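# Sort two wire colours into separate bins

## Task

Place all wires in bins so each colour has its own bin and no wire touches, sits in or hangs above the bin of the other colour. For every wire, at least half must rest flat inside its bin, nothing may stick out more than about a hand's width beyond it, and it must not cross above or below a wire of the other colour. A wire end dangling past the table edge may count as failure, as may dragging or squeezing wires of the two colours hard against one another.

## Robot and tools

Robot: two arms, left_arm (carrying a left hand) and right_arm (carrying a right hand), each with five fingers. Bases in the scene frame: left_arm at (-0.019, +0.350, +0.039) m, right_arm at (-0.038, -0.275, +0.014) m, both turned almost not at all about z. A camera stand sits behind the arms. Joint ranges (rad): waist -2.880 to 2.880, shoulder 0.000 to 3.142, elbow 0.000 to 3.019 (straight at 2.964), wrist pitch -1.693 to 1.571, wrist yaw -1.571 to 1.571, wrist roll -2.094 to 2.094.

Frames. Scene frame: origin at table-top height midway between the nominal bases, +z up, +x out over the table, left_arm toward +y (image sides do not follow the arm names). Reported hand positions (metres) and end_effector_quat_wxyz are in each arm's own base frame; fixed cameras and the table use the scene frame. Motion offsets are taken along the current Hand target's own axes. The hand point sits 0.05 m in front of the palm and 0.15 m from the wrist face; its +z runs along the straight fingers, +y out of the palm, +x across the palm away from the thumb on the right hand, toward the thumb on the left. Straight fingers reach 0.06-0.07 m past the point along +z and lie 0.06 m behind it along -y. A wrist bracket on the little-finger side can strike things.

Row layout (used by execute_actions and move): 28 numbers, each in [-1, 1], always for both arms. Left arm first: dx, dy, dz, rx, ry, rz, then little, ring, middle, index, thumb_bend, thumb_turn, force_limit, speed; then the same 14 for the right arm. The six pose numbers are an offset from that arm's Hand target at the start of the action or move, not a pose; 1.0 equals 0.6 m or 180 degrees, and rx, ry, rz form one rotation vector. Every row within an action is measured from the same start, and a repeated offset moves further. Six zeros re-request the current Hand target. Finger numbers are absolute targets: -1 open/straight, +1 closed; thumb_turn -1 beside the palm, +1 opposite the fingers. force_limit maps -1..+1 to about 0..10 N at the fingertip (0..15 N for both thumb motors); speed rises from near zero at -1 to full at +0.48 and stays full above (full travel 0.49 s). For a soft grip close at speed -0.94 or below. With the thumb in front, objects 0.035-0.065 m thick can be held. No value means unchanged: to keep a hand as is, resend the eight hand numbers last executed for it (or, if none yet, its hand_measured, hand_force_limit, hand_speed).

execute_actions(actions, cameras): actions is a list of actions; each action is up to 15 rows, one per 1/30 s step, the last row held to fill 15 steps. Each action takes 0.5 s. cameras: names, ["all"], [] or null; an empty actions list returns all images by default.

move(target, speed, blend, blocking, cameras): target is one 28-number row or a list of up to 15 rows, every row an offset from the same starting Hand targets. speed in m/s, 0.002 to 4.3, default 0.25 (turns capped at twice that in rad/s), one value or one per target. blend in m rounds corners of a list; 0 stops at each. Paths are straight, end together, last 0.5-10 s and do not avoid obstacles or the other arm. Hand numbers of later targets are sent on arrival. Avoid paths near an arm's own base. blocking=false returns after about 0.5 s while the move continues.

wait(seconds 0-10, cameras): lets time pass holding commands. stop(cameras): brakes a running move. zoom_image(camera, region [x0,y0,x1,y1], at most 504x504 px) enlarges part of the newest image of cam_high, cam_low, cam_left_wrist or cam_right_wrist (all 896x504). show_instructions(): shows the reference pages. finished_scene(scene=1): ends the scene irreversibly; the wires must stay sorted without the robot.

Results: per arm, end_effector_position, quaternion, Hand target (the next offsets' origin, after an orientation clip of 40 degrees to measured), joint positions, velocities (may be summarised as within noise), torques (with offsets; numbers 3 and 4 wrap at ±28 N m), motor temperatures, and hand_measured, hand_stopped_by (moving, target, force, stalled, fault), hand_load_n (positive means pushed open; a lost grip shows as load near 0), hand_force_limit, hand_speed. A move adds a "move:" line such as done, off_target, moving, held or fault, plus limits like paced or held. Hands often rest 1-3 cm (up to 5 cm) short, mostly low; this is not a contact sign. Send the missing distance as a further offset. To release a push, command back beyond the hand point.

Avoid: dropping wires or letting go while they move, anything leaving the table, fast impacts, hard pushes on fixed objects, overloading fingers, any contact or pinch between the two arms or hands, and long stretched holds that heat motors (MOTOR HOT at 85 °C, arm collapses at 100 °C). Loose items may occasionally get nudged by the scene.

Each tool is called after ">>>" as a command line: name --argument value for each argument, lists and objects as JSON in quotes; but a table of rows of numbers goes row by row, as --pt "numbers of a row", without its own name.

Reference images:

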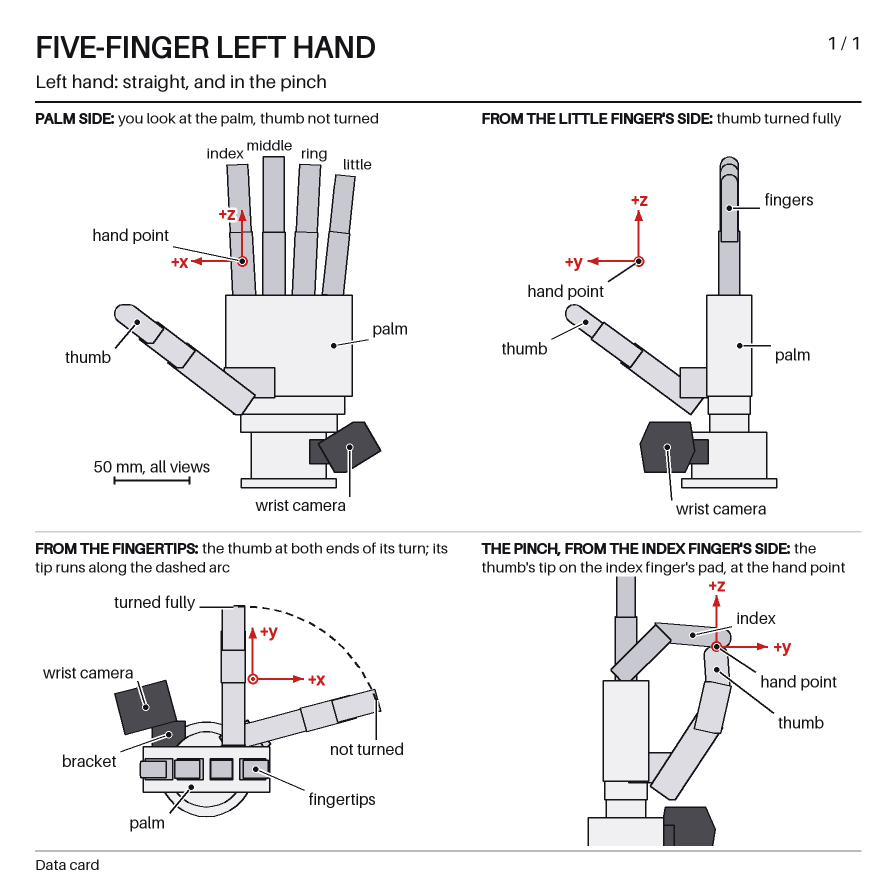

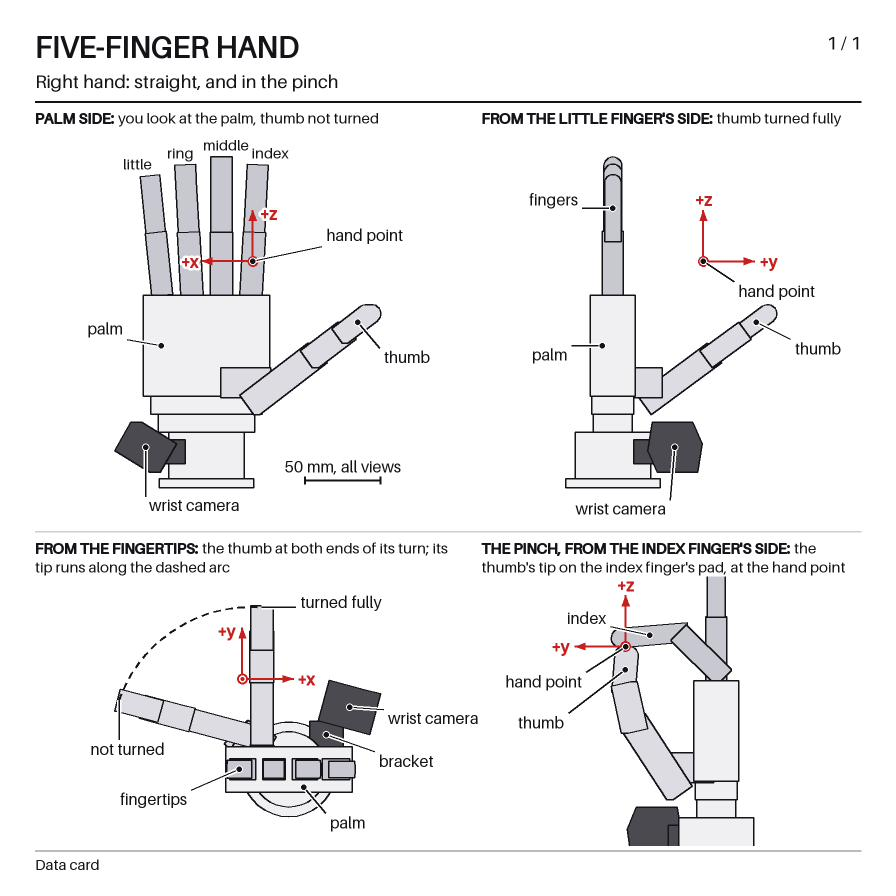

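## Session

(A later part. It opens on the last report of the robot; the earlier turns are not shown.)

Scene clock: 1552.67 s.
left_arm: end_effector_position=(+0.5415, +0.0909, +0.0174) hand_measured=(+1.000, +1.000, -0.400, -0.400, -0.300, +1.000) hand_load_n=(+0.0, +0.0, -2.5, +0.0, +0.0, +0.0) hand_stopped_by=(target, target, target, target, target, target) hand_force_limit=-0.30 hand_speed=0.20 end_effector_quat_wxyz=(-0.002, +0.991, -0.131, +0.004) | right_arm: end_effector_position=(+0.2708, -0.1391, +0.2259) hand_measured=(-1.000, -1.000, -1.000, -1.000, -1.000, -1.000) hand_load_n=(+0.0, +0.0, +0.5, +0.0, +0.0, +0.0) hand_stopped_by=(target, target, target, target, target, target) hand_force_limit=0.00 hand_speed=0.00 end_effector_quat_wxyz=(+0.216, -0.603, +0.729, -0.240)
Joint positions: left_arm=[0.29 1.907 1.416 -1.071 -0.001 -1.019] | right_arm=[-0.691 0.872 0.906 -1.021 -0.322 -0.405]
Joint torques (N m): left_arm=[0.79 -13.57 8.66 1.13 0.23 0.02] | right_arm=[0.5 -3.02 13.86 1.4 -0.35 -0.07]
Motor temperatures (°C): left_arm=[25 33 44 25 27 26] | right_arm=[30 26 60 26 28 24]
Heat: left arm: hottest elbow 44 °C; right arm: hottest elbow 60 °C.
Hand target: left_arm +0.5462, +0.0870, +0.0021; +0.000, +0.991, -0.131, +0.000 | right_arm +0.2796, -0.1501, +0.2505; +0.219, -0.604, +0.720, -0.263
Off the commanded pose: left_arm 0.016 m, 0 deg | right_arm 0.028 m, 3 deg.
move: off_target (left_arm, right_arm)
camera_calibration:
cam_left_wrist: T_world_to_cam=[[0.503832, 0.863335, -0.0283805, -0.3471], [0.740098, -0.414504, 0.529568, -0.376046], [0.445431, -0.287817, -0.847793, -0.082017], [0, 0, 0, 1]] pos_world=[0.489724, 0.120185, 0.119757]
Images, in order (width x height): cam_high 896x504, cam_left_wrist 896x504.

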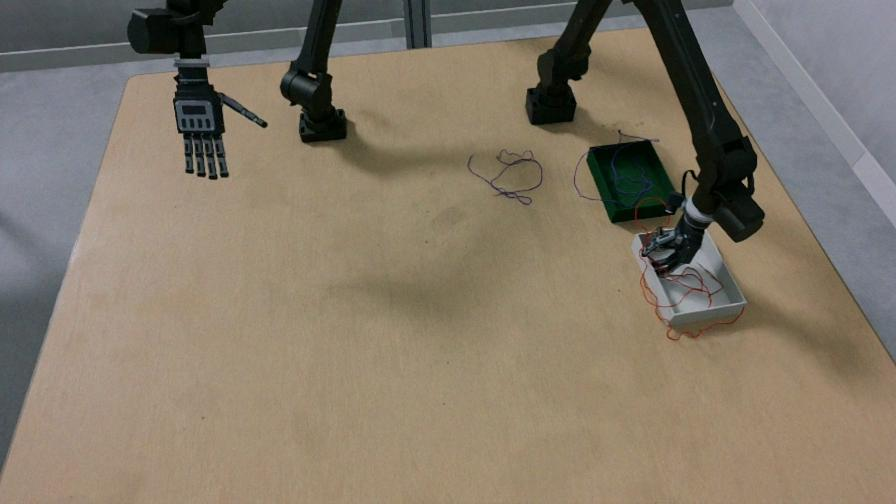

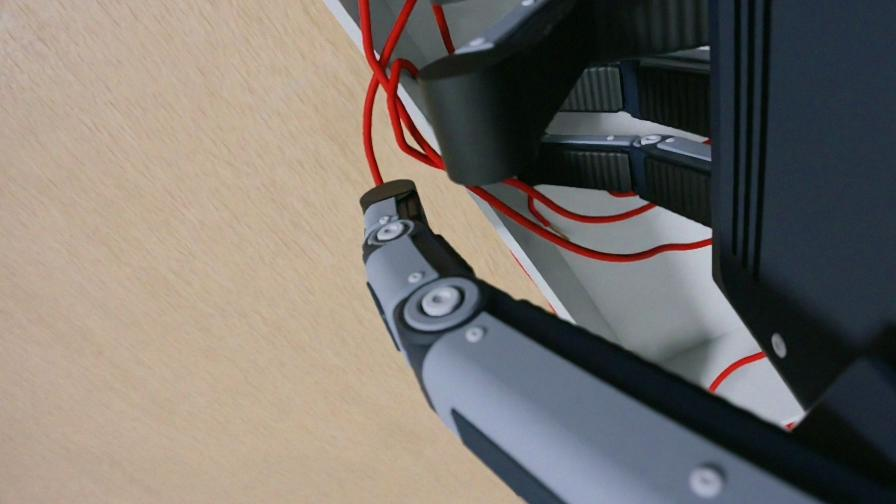

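>>> move --target '[0, 0, -0.004, 0, 0, 0, 1, 1, 0.8, 0.8, -0.29, 1, -0.3, -0.8, 0, 0, 0, 0, 0, 0, -1, -1, -1, -1, -1, -1, 0, 0]' --speed 0.05 --cameras '["cam_left_wrist"]'

>>> zoom_image --camera "cam_left_wrist" --region '[300, 20, 600, 320]'

Scene clock: 1557.93 s.
left_arm: end_effector_position=(+0.5433, +0.0913, +0.0145) hand_measured=(+1.000, +1.000, +0.298, +0.372, -0.290, +1.000) hand_load_n=(+0.0, +0.0, +8.0, +6.0, +2.5, -0.5) hand_stopped_by=(target, target, force, force, target, target) hand_force_limit=-0.30 hand_speed=-0.80 end_effector_quat_wxyz=(-0.003, +0.991, -0.130, +0.006) | right_arm: end_effector_position=(+0.2708, -0.1391, +0.2259) hand_measured=(-1.000, -1.000, -1.000, -1.000, -1.000, -1.000) hand_load_n=(+0.0, +0.0, +0.0, +0.0, +0.0, +0.0) hand_stopped_by=(target, target, target, target, target, target) hand_force_limit=0.00 hand_speed=0.00 end_effector_quat_wxyz=(+0.216, -0.603, +0.729, -0.240)
Joint positions: left_arm=[0.29 1.912 1.416 -1.062 -0.001 -1.02] | right_arm=[-0.691 0.872 0.906 -1.021 -0.322 -0.405]
Joint torques (N m): left_arm=[1.44 -14.74 8.87 0.44 0.28 -0.03] | right_arm=[0.56 -3.08 13.86 1.39 -0.35 -0.07]
Motor temperatures (°C): left_arm=[25 33 43 25 27 26] | right_arm=[30 26 60 26 28 24]
Heat: left arm: hottest elbow 43 °C; right arm: hottest elbow 60 °C.
Hand target: left_arm +0.5463, +0.0869, +0.0046; +0.000, +0.991, -0.131, +0.000 | right_arm +0.2796, -0.1501, +0.2505; +0.219, -0.604, +0.720, -0.263
Off the commanded pose: left_arm 0.011 m, 1 deg | right_arm 0.028 m, 3 deg.
move: off_target (left_arm, right_arm)
camera_calibration:
cam_left_wrist: T_world_to_cam=[[0.502915, 0.863964, -0.0253605, -0.348082], [0.738667, -0.414373, 0.531664, -0.375091], [0.448829, -0.286114, -0.846576, -0.0870987], [0, 0, 0, 1]] pos_world=[0.491215, 0.120383, 0.116859]
Images, in order (width x height): cam_left_wrist 896x504.

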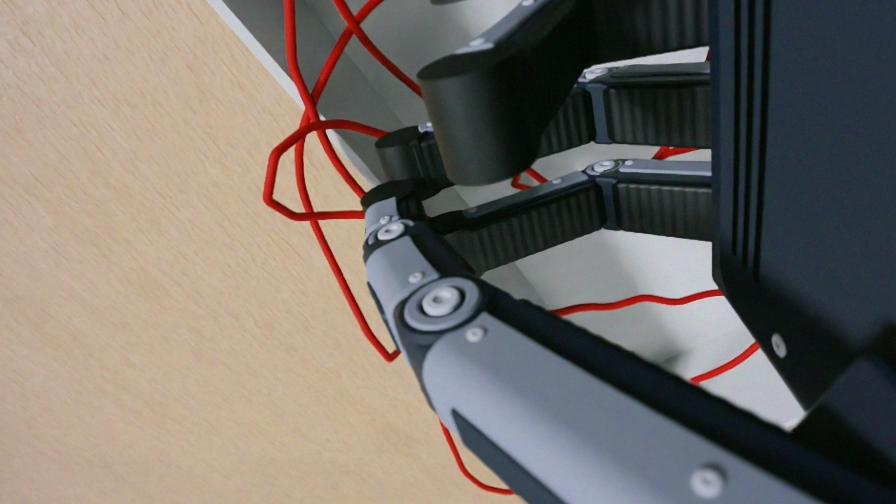

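Scaled by 1.680 from the camera's 896x504 image, which has a finer 1280x720 frame.

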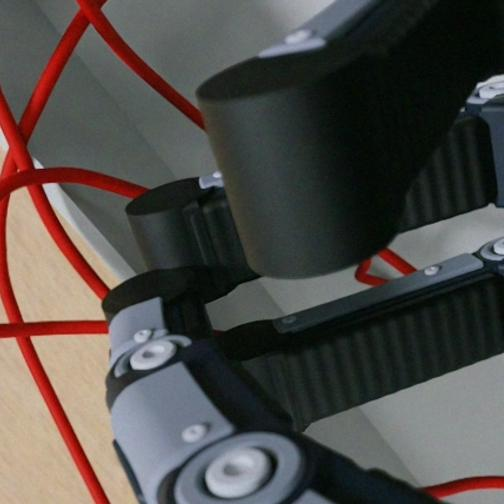

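>>> execute_actions --actions '[]' --cameras '["cam_high"]'

>>> zoom_image --camera "cam_high" --region '[580, 130, 780, 350]'

Scene clock: 1561.13 s.
left_arm: end_effector_position=(+0.5433, +0.0913, +0.0145) hand_measured=(+1.000, +1.000, +0.298, +0.372, -0.290, +1.000) hand_load_n=(+0.0, +0.0, +8.0, +6.5, +2.5, -0.5) hand_stopped_by=(target, target, force, force, target, target) hand_force_limit=-0.30 hand_speed=-0.80 end_effector_quat_wxyz=(-0.003, +0.991, -0.130, +0.006) | right_arm: end_effector_position=(+0.2708, -0.1391, +0.2259) hand_measured=(-1.000, -1.000, -1.000, -1.000, -1.000, -1.000) hand_load_n=(+0.0, +0.0, +0.0, +0.0, +0.0, +0.0) hand_stopped_by=(target, target, target, target, target, target) hand_force_limit=0.00 hand_speed=0.00 end_effector_quat_wxyz=(+0.216, -0.603, +0.729, -0.240)
Joint positions: left_arm=[0.29 1.912 1.416 -1.062 -0.001 -1.02] | right_arm=[-0.691 0.872 0.906 -1.021 -0.322 -0.405]
Joint velocities: within noise
Joint torques (N m): left_arm=[1.61 -14.74 8.92 0.39 0.26 0.01] | right_arm=[0.5 -3.02 13.86 1.4 -0.35 -0.07]
Motor temperatures (°C): left_arm=[25 33 43 25 27 26] | right_arm=[30 26 60 26 28 24]
Heat: left arm: hottest elbow 43 °C; right arm: hottest elbow 60 °C.
Hand target: left_arm +0.5463, +0.0869, +0.0046; +0.000, +0.991, -0.131, +0.000 | right_arm +0.2796, -0.1501, +0.2505; +0.219, -0.604, +0.720, -0.263
Off the commanded pose: left_arm 0.011 m, 1 deg | right_arm 0.028 m, 3 deg.
Images, in order (width x height): cam_high 896x504.

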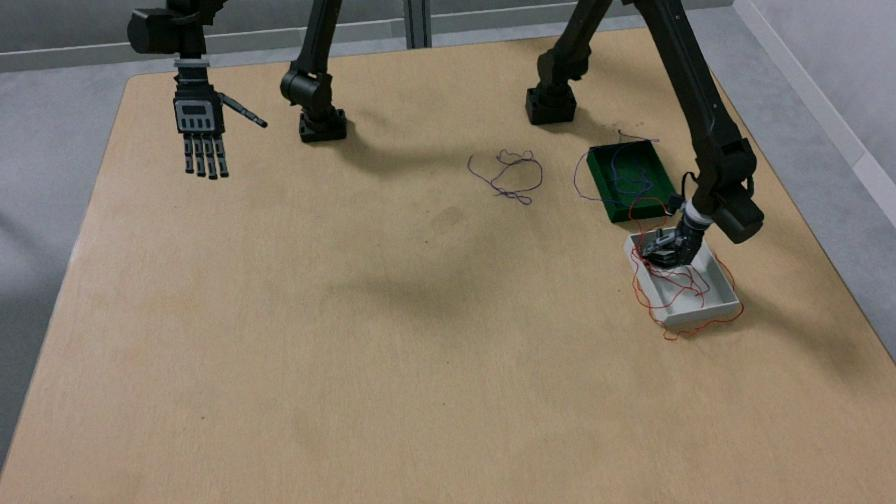

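Scaled by 2.291 from the camera's 896x504 image, which has a finer 1280x720 frame.

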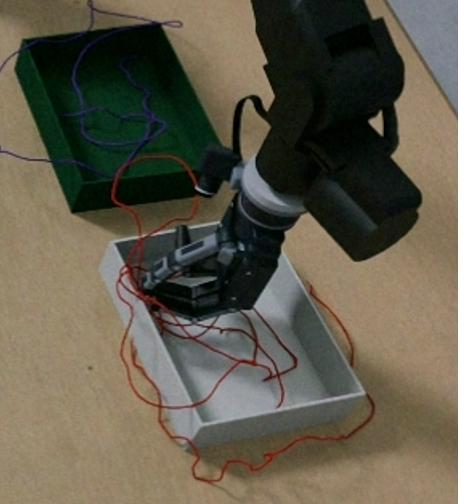

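>>> move --target '[0.161, -0.0432, -0.006, 0, 0, 0, 1, 1, 0.8, 0.8, -0.29, 1, -0.3, -0.8, 0, 0, 0, 0, 0, 0, -1, -1, -1, -1, -1, -1, 0, 0]' --speed 0.05 --cameras '["cam_left_wrist", "cam_high"]'

>>> zoom_image --camera "cam_high" --region '[580, 150, 800, 390]'

Scene clock: 1569.93 s.
left_arm: end_effector_position=(+0.6305, +0.0906, +0.0105) hand_measured=(+1.000, +1.000, +0.298, +0.372, -0.290, +1.000) hand_load_n=(+0.0, +0.0, +8.5, +6.0, +2.5, -0.5) hand_stopped_by=(target, target, force, force, target, target) hand_force_limit=-0.30 hand_speed=-0.80 end_effector_quat_wxyz=(+0.001, +0.991, -0.131, -0.004) | right_arm: end_effector_position=(+0.2708, -0.1391, +0.2259) hand_measured=(-1.000, -1.000, -1.000, -1.000, -1.000, -1.000) hand_load_n=(+0.0, -0.5, +0.0, +0.0, +0.0, +0.0) hand_stopped_by=(target, target, target, target, target, target) hand_force_limit=0.00 hand_speed=0.00 end_effector_quat_wxyz=(+0.216, -0.603, +0.729, -0.240)
Joint positions: left_arm=[0.249 2.133 1.769 -1.215 -0.001 -1.059] | right_arm=[-0.691 0.872 0.906 -1.021 -0.322 -0.405]
Joint torques (N m): left_arm=[1.14 -17.32 12.96 -0.02 0.2 -0.04] | right_arm=[0.44 -3.08 13.86 1.39 -0.35 -0.07]
Motor temperatures (°C): left_arm=[25 34 43 25 27 26] | right_arm=[30 26 60 26 28 24]
Heat: left arm: hottest elbow 43 °C; right arm: hottest elbow 60 °C.
Hand target: left_arm +0.6463, +0.0869, +0.0082; +0.000, +0.991, -0.131, +0.000 | right_arm +0.2796, -0.1501, +0.2505; +0.219, -0.604, +0.720, -0.263
Off the commanded pose: left_arm 0.016 m, 1 deg | right_arm 0.028 m, 3 deg.
move: off_target (left_arm, right_arm)
camera_calibration:
cam_left_wrist: T_world_to_cam=[[0.502903, 0.863387, -0.0406415, -0.391238], [0.748926, -0.411794, 0.519167, -0.444143], [0.431506, -0.291528, -0.853706, -0.118345], [0, 0, 0, 1]] pos_world=[0.580452, 0.120393, 0.113653]
Images, in order (width x height): cam_high 896x504, cam_left_wrist 896x504.

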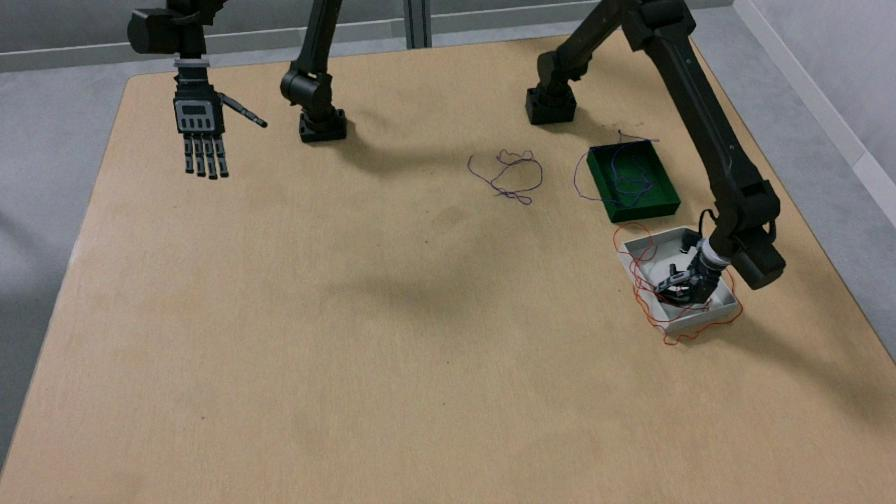

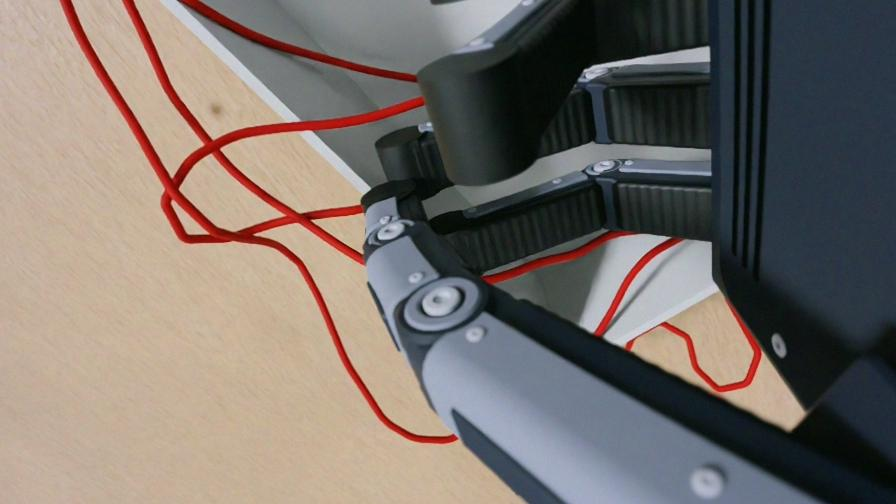

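Scaled by 2.100 from the camera's 896x504 image, which has a finer 1280x720 frame.

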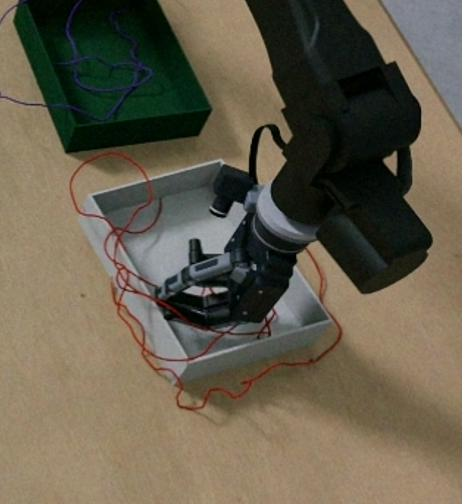

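>>> move --pt "0 0 -0.13 0 0 0 1 1 0.8 0.8 -0.29 1 -0.3 -0.8 0 0 0 0 0 0 -1 -1 -1 -1 -1 -1 0 0" --pt "-0.0216 -0.0905 -0.15 0 0 0 1 1 0.8 0.8 -0.29 1 -0.3 -0.8 0 0 0 0 0 0 -1 -1 -1 -1 -1 -1 0 0" --speed 0.06 --blend '[0.02, 0]' --cameras '["cam_left_wrist", "cam_high", "cam_low"]'

>>> zoom_image --camera "cam_high" --region '[580, 150, 800, 390]'

>>> zoom_image --camera "cam_low" --region '[400, 150, 560, 270]'

Scene clock: 1578.30 s.
left_arm: end_effector_position=(+0.6357, +0.1372, +0.0965) hand_measured=(+1.000, +1.000, +0.298, +0.372, -0.290, +1.000) hand_load_n=(+0.0, +0.5, +8.0, +6.5, +2.5, -0.5) hand_stopped_by=(target, target, force, force, target, target) hand_force_limit=-0.30 hand_speed=-0.80 end_effector_quat_wxyz=(+0.002, +0.992, -0.127, -0.006) | right_arm: end_effector_position=(+0.2708, -0.1391, +0.2259) hand_measured=(-1.000, -1.000, -1.000, -1.000, -1.000, -1.000) hand_load_n=(+0.0, +0.0, +0.0, +0.0, +0.0, +0.0) hand_stopped_by=(target, target, target, target, target, target) hand_force_limit=0.00 hand_speed=0.00 end_effector_quat_wxyz=(+0.216, -0.603, +0.729, -0.240)
Joint positions: left_arm=[0.317 2.124 1.987 -1.447 -0.001 -0.999] | right_arm=[-0.691 0.872 0.906 -1.021 -0.322 -0.405]
Joint torques (N m): left_arm=[2.08 -17.96 13.72 -0.16 0.23 0.19] | right_arm=[0.5 -3.02 13.87 1.39 -0.35 -0.07]
Motor temperatures (°C): left_arm=[25 34 43 25 27 26] | right_arm=[30 26 60 26 28 24]
Heat: left arm: hottest elbow 43 °C; right arm: hottest elbow 60 °C.
Hand target: left_arm +0.6478, +0.1428, +0.0983; +0.000, +0.991, -0.130, +0.001 | right_arm +0.2796, -0.1501, +0.2505; +0.219, -0.604, +0.720, -0.263
Off the commanded pose: left_arm 0.013 m, 1 deg | right_arm 0.028 m, 3 deg.
move: off_target (left_arm, right_arm)
camera_calibration:
cam_left_wrist: T_world_to_cam=[[0.496729, 0.866737, -0.0450131, -0.426631], [0.754337, -0.4055, 0.516281, -0.477546], [0.429227, -0.290407, -0.855235, -0.032148], [0, 0, 0, 1]] pos_world=[0.58595, 0.166796, 0.19985]
Images, in order (width x height): cam_high 896x504, cam_low 896x504, cam_left_wrist 896x504.

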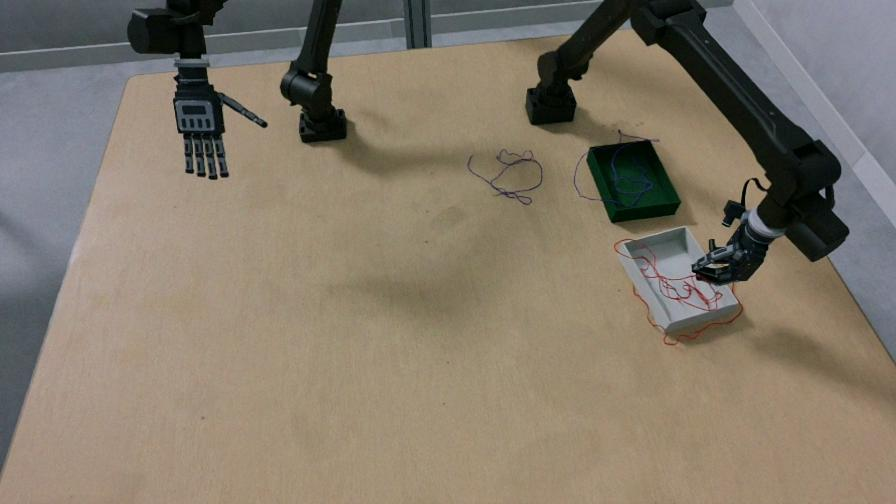

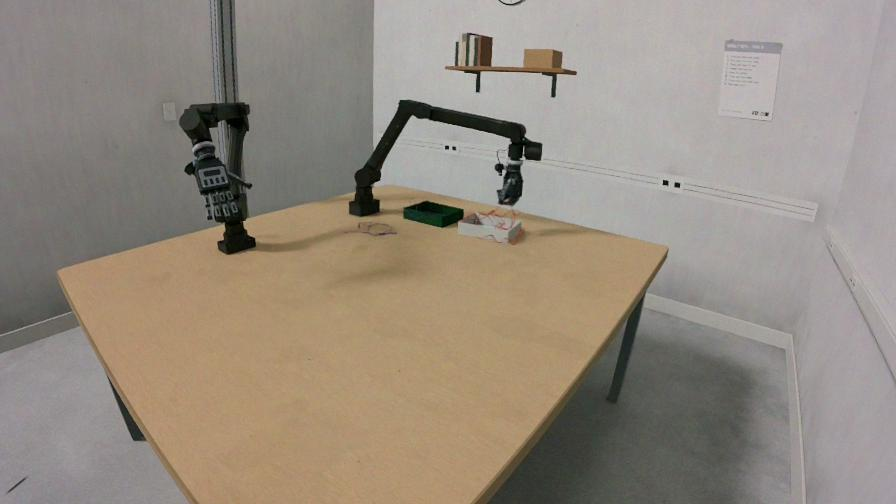

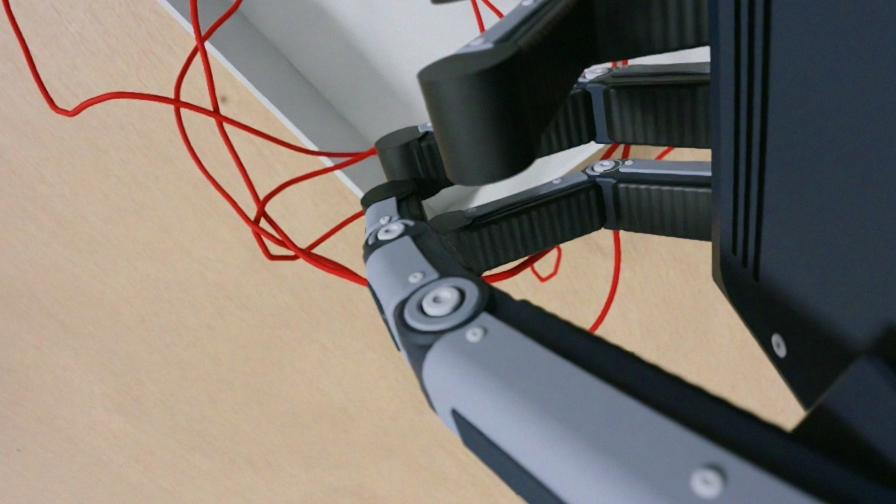

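Scaled by 2.100 from the camera's 896x504 image, which has a finer 1280x720 frame.

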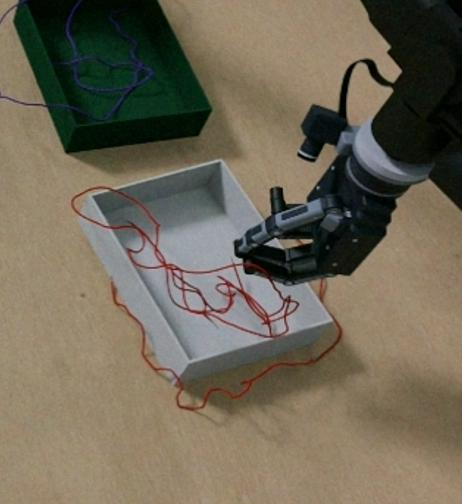

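Scaled by 3.150 from the camera's 896x504 image, which has a finer 1280x720 frame.

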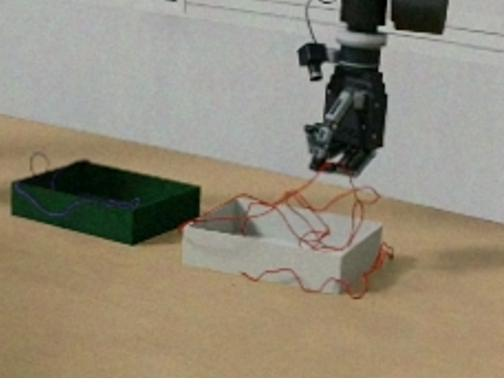

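>>> move --pt "-0.0102 -0.0058 0.15 0 0 0 1 1 0.8 0.8 -0.29 1 -0.3 -0.8 0 0 0 0 0 0 -1 -1 -1 -1 -1 -1 0 0" --pt "-0.0102 -0.0058 0.15 0 0 0 1 1 -0.2 -0.2 -0.5 1 -0.3 -0.7 0 0 0 0 0 0 -1 -1 -1 -1 -1 -1 0 0" --speed 0.06 --cameras '["cam_left_wrist", "cam_high", "cam_low"]'

>>> zoom_image --camera "cam_high" --region '[580, 150, 800, 390]'

>>> zoom_image --camera "cam_low" --region '[400, 150, 560, 270]'

Scene clock: 1593.33 s.
left_arm: end_effector_position=(+0.6479, +0.1442, +0.0295) hand_measured=(+1.000, +1.000, -0.200, -0.200, -0.500, +1.000) hand_load_n=(+0.0, +0.0, +0.0, +0.0, +0.0, +0.0) hand_stopped_by=(target, target, target, target, target, target) hand_force_limit=-0.30 hand_speed=-0.70 end_effector_quat_wxyz=(-0.006, +0.991, -0.131, +0.013) | right_arm: end_effector_position=(+0.2708, -0.1391, +0.2259) hand_measured=(-1.000, -1.000, -1.000, -1.000, -1.000, -1.000) hand_load_n=(+0.0, +0.0, +0.0, +0.0, +0.0, +0.0) hand_stopped_by=(target, target, target, target, target, target) hand_force_limit=0.00 hand_speed=0.00 end_effector_quat_wxyz=(+0.216, -0.603, +0.729, -0.240)
Joint positions: left_arm=[0.321 2.176 1.896 -1.262 0.001 -0.986] | right_arm=[-0.691 0.872 0.906 -1.021 -0.322 -0.405]
Joint torques (N m): left_arm=[2.67 -18.43 8.34 0.73 0.16 0.17] | right_arm=[0.5 -3.08 13.86 1.4 -0.35 -0.07]
Motor temperatures (°C): left_arm=[25 34 46 25 27 26] | right_arm=[29 26 60 26 28 24]
Heat: left arm: hottest elbow 46 °C; right arm: hottest elbow 60 °C.
Hand target: left_arm +0.6428, +0.1478, +0.0082; +0.000, +0.991, -0.131, +0.000 | right_arm +0.2796, -0.1501, +0.2505; +0.219, -0.604, +0.720, -0.263
Off the commanded pose: left_arm 0.022 m, 2 deg | right_arm 0.028 m, 3 deg.
move: off_target (left_arm, right_arm); target 2's new numbers were sent with left_arm's hand 0.022 m and 2 deg from that target
camera_calibration:
cam_left_wrist: T_world_to_cam=[[0.505215, 0.86287, -0.0145886, -0.44759], [0.729559, -0.418008, 0.541307, -0.43221], [0.46098, -0.284119, -0.840698, -0.114627], [0, 0, 0, 1]] pos_world=[0.594292, 0.172977, 0.131062]
Images, in order (width x height): cam_high 896x504, cam_low 896x504, cam_left_wrist 896x504.

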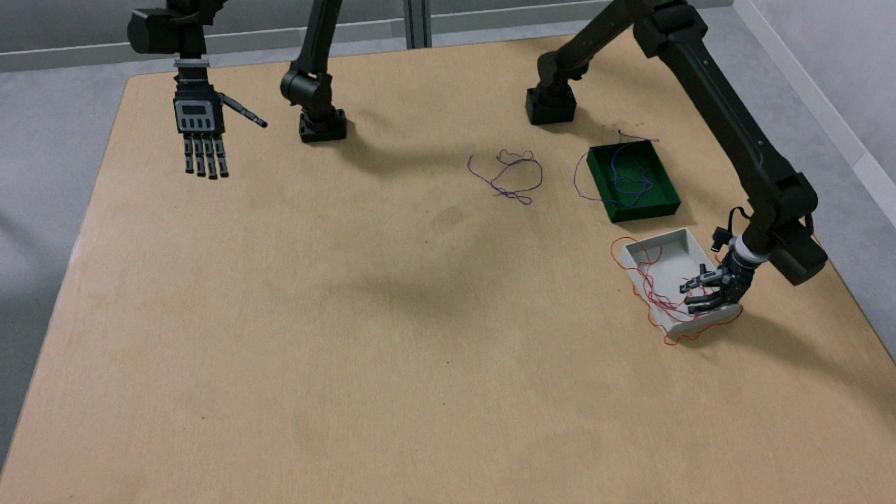

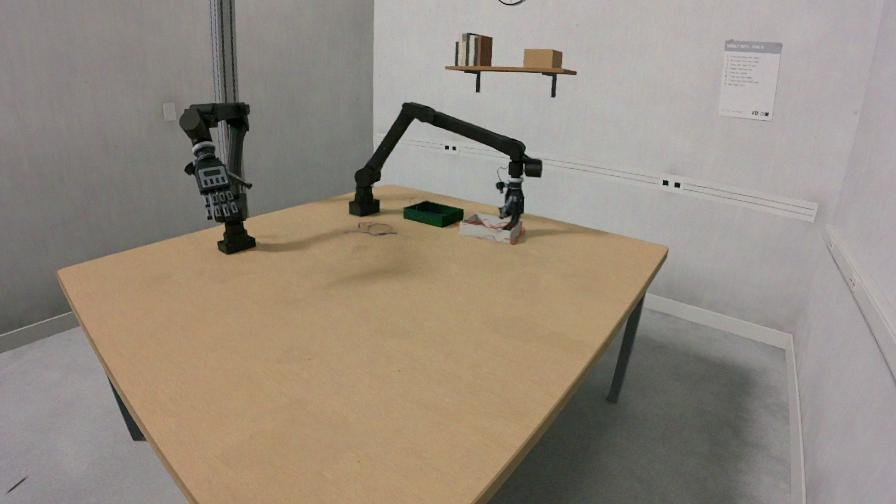

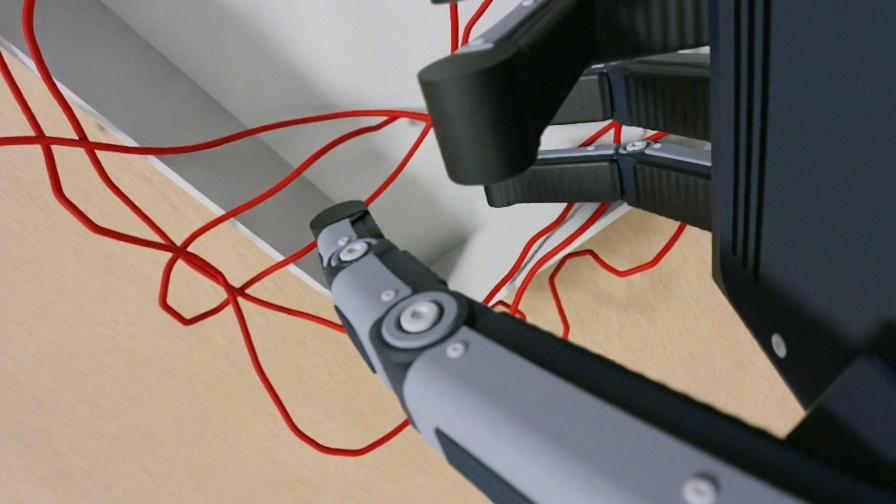

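Scaled by 2.100 from the camera's 896x504 image, which has a finer 1280x720 frame.

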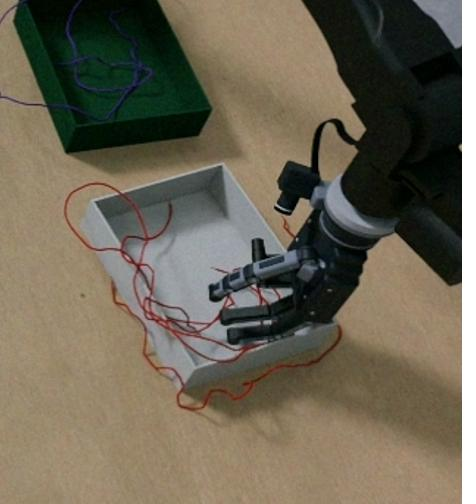

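Scaled by 3.150 from the camera's 896x504 image, which has a finer 1280x720 frame.

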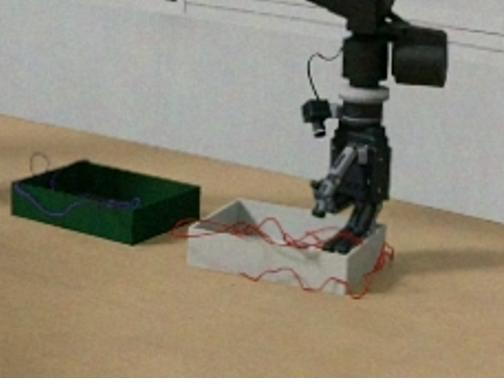

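>>> move --pt "0 0 -0.2 0 0 0 1 1 -0.2 -0.2 -0.5 1 -0.3 -0.7 0 0 0 0 0 0 -1 -1 -1 -1 -1 -1 0 0" --pt "0 0 -0.28 0 0 0 -1 -1 -1 -1 -1 -1 -0.3 0.2 0 0 0 0 0 0 -1 -1 -1 -1 -1 -1 0 0" --speed 0.1 --cameras '["cam_left_wrist", "cam_high", "cam_low"]'

>>> zoom_image --camera "cam_high" --region '[580, 150, 800, 390]'

>>> zoom_image --camera "cam_low" --region '[400, 170, 560, 270]'

Scene clock: 1603.87 s.
left_arm: end_effector_position=(+0.6335, +0.1394, +0.1617) hand_measured=(-1.000, -1.000, -1.000, -1.000, -1.000, -1.000) hand_load_n=(+0.0, +0.0, +0.0, -0.5, +0.0, +0.0) hand_stopped_by=(target, target, target, target, target, target) hand_force_limit=-0.30 hand_speed=0.20 end_effector_quat_wxyz=(+0.008, +0.991, -0.131, -0.015) | right_arm: end_effector_position=(+0.2708, -0.1391, +0.2259) hand_measured=(-1.000, -1.000, -1.000, -1.000, -1.000, -1.000) hand_load_n=(+0.0, +0.0, +0.0, +0.0, +0.0, +0.0) hand_stopped_by=(target, target, target, target, target, target) hand_force_limit=0.00 hand_speed=0.00 end_effector_quat_wxyz=(+0.216, -0.603, +0.729, -0.240)
Joint positions: left_arm=[0.321 2.129 2.165 -1.641 0.001 -0.986] | right_arm=[-0.691 0.872 0.906 -1.021 -0.322 -0.405]
Joint torques (N m): left_arm=[2.78 -19.78 13.61 -0.03 0.11 0.16] | right_arm=[0.5 -3.08 13.86 1.39 -0.35 -0.07]
Motor temperatures (°C): left_arm=[25 34 46 25 27 26] | right_arm=[29 26 60 26 28 24]
Heat: left arm: hottest elbow 46 °C; right arm: hottest elbow 60 °C.
Hand target: left_arm +0.6426, +0.1477, +0.1763; +0.000, +0.991, -0.131, +0.000 | right_arm +0.2796, -0.1501, +0.2505; +0.219, -0.604, +0.720, -0.263
Off the commanded pose: left_arm 0.019 m, 2 deg | right_arm 0.028 m, 3 deg.
move: off_target (left_arm, right_arm); target 2's new numbers were sent with left_arm's hand 0.019 m and 2 deg from that target
camera_calibration:
cam_left_wrist: T_world_to_cam=[[0.502947, 0.862121, -0.0615813, -0.425103], [0.760628, -0.407648, 0.505241, -0.510601], [0.410475, -0.30095, -0.860778, 0.0394311], [0, 0, 0, 1]] pos_world=[0.585996, 0.170211, 0.265739]
Images, in order (width x height): cam_high 896x504, cam_low 896x504, cam_left_wrist 896x504.

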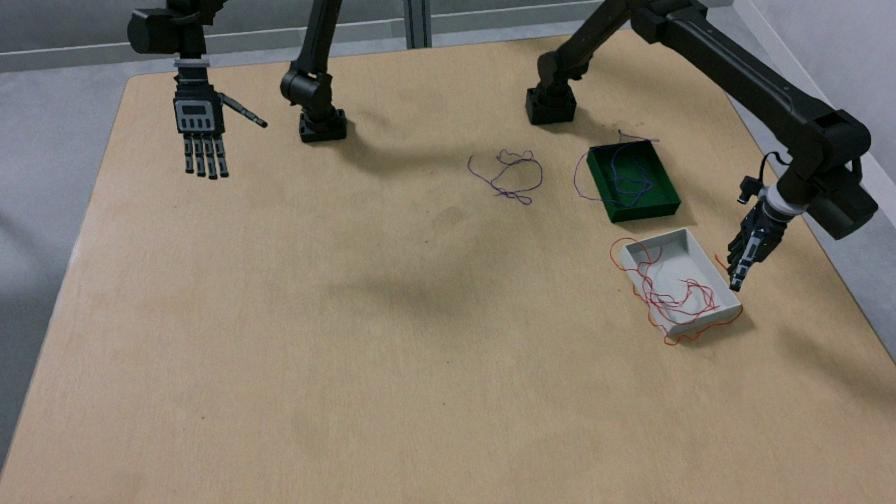

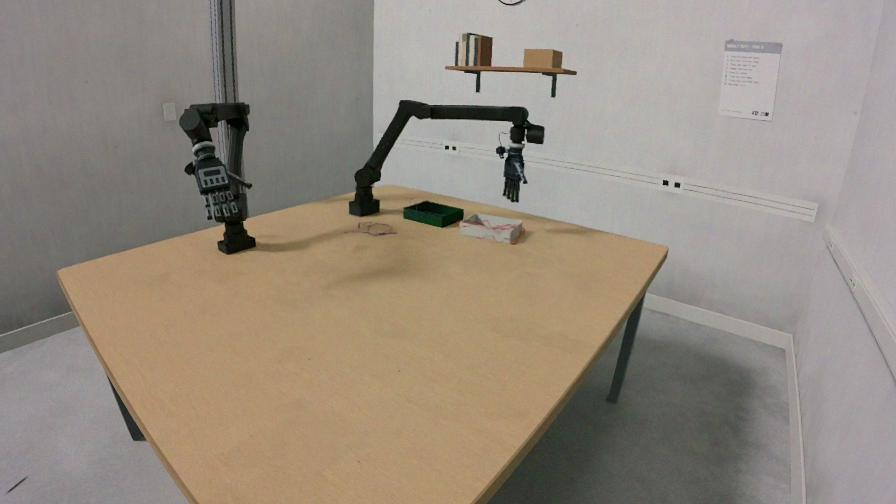

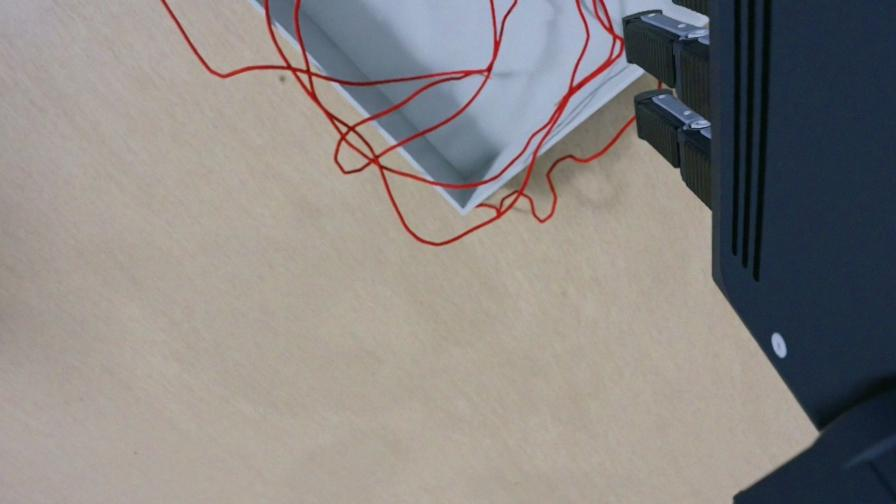

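Scaled by 2.100 from the camera's 896x504 image, which has a finer 1280x720 frame.

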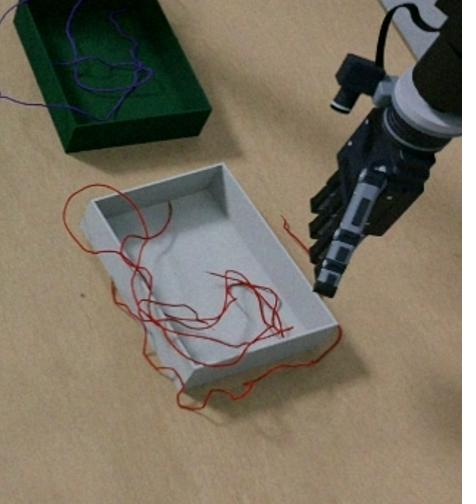

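Scaled by 3.150 from the camera's 896x504 image, which has a finer 1280x720 frame.

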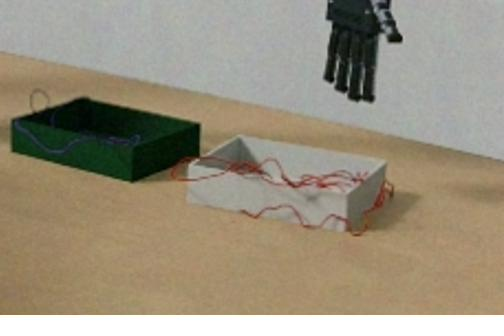

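>>> move --target '[0.058, -0.0886, 0.11, 0, 0, 0.372, 1, 1, -0.4, -0.4, -0.3, 1, -0.3, 0.2, 0, 0, 0, 0, 0, 0, -1, -1, -1, -1, -1, -1, 0, 0]' --speed 0.12 --cameras '["cam_left_wrist", "cam_high"]'

>>> zoom_image --camera "cam_high" --region '[580, 150, 800, 390]'

Scene clock: 1628.03 s.
left_arm: end_effector_position=(+0.6820, +0.1922, +0.1152) hand_measured=(+1.000, +1.000, -0.400, -0.400, -0.300, +1.000) hand_load_n=(+0.0, +0.0, +0.0, +0.0, +0.0, +0.0) hand_stopped_by=(target, target, target, target, target, target) hand_force_limit=-0.30 hand_speed=0.20 end_effector_quat_wxyz=(-0.050, +0.762, -0.645, +0.034) | right_arm: end_effector_position=(+0.2708, -0.1391, +0.2259) hand_measured=(-1.000, -1.000, -1.000, -1.000, -1.000, -1.000) hand_load_n=(+0.0, +0.0, -0.5, +0.0, +0.0, -0.5) hand_stopped_by=(target, target, target, target, target, target) hand_force_limit=0.00 hand_speed=0.00 end_effector_quat_wxyz=(+0.216, -0.603, +0.729, -0.240)
Joint positions: left_arm=[0.308 2.516 2.758 -1.692 0.005 0.141] | right_arm=[-0.691 0.872 0.906 -1.021 -0.322 -0.405]
Joint torques (N m): left_arm=[1.61 -20.66 13.71 0.2 0.11 0.2] | right_arm=[0.5 -3.02 13.87 1.4 -0.35 -0.07]
Motor temperatures (°C): left_arm=[25 35 48 25 27 26] | right_arm=[29 26 61 26 28 24]
Heat: left arm: hottest elbow 48 °C; right arm: hottest elbow 61 °C.
Hand target: left_arm +0.6902, +0.1899, +0.1103; +0.000, +0.755, -0.656, +0.000 | right_arm +0.2796, -0.1501, +0.2505; +0.219, -0.604, +0.720, -0.263
Off the commanded pose: left_arm 0.010 m, 7 deg | right_arm 0.028 m, 3 deg.
joint sent to its limit (left arm) — joint 4 (wrist pitch), lower limit. The joint targets are off in orientation, not in position.
move: off_target (left_arm, right_arm)
camera_calibration:
cam_left_wrist: T_world_to_cam=[[0.992056, -0.0993801, 0.0771212, -0.662652], [-0.124441, -0.864997, 0.486102, 0.191314], [0.0184008, -0.491837, -0.870493, 0.300543], [0, 0, 0, 1]] pos_world=[0.675665, 0.24745, 0.219727]
Images, in order (width x height): cam_high 896x504, cam_left_wrist 896x504.

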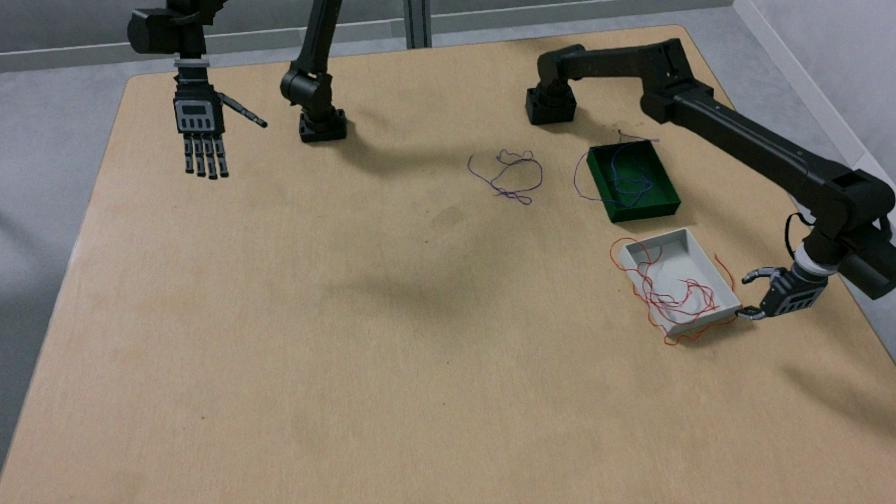

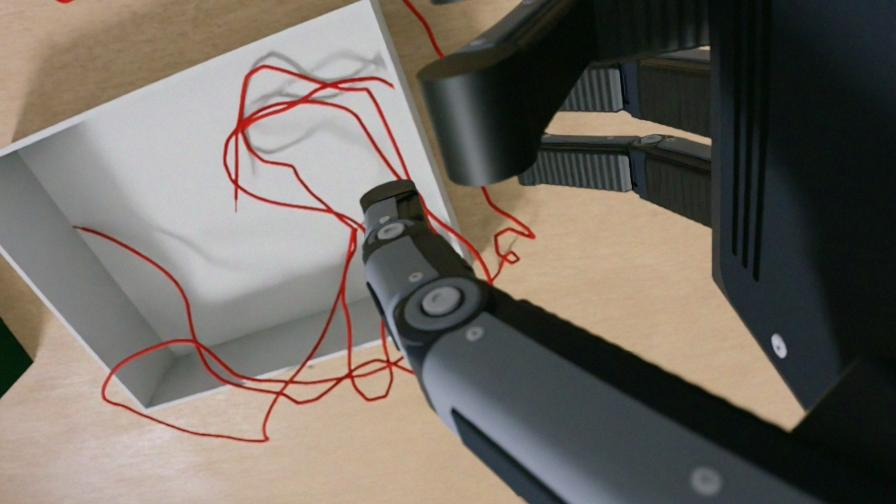

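Scaled by 2.100 from the camera's 896x504 image, which has a finer 1280x720 frame.

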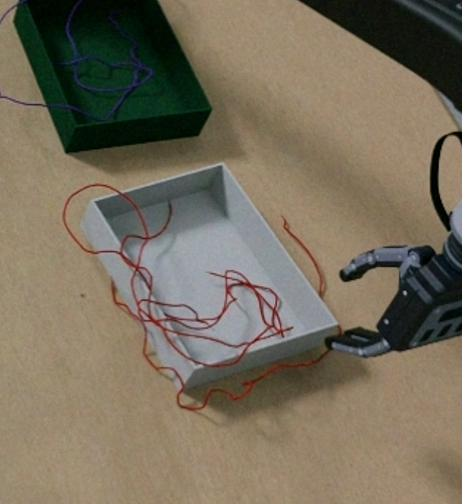

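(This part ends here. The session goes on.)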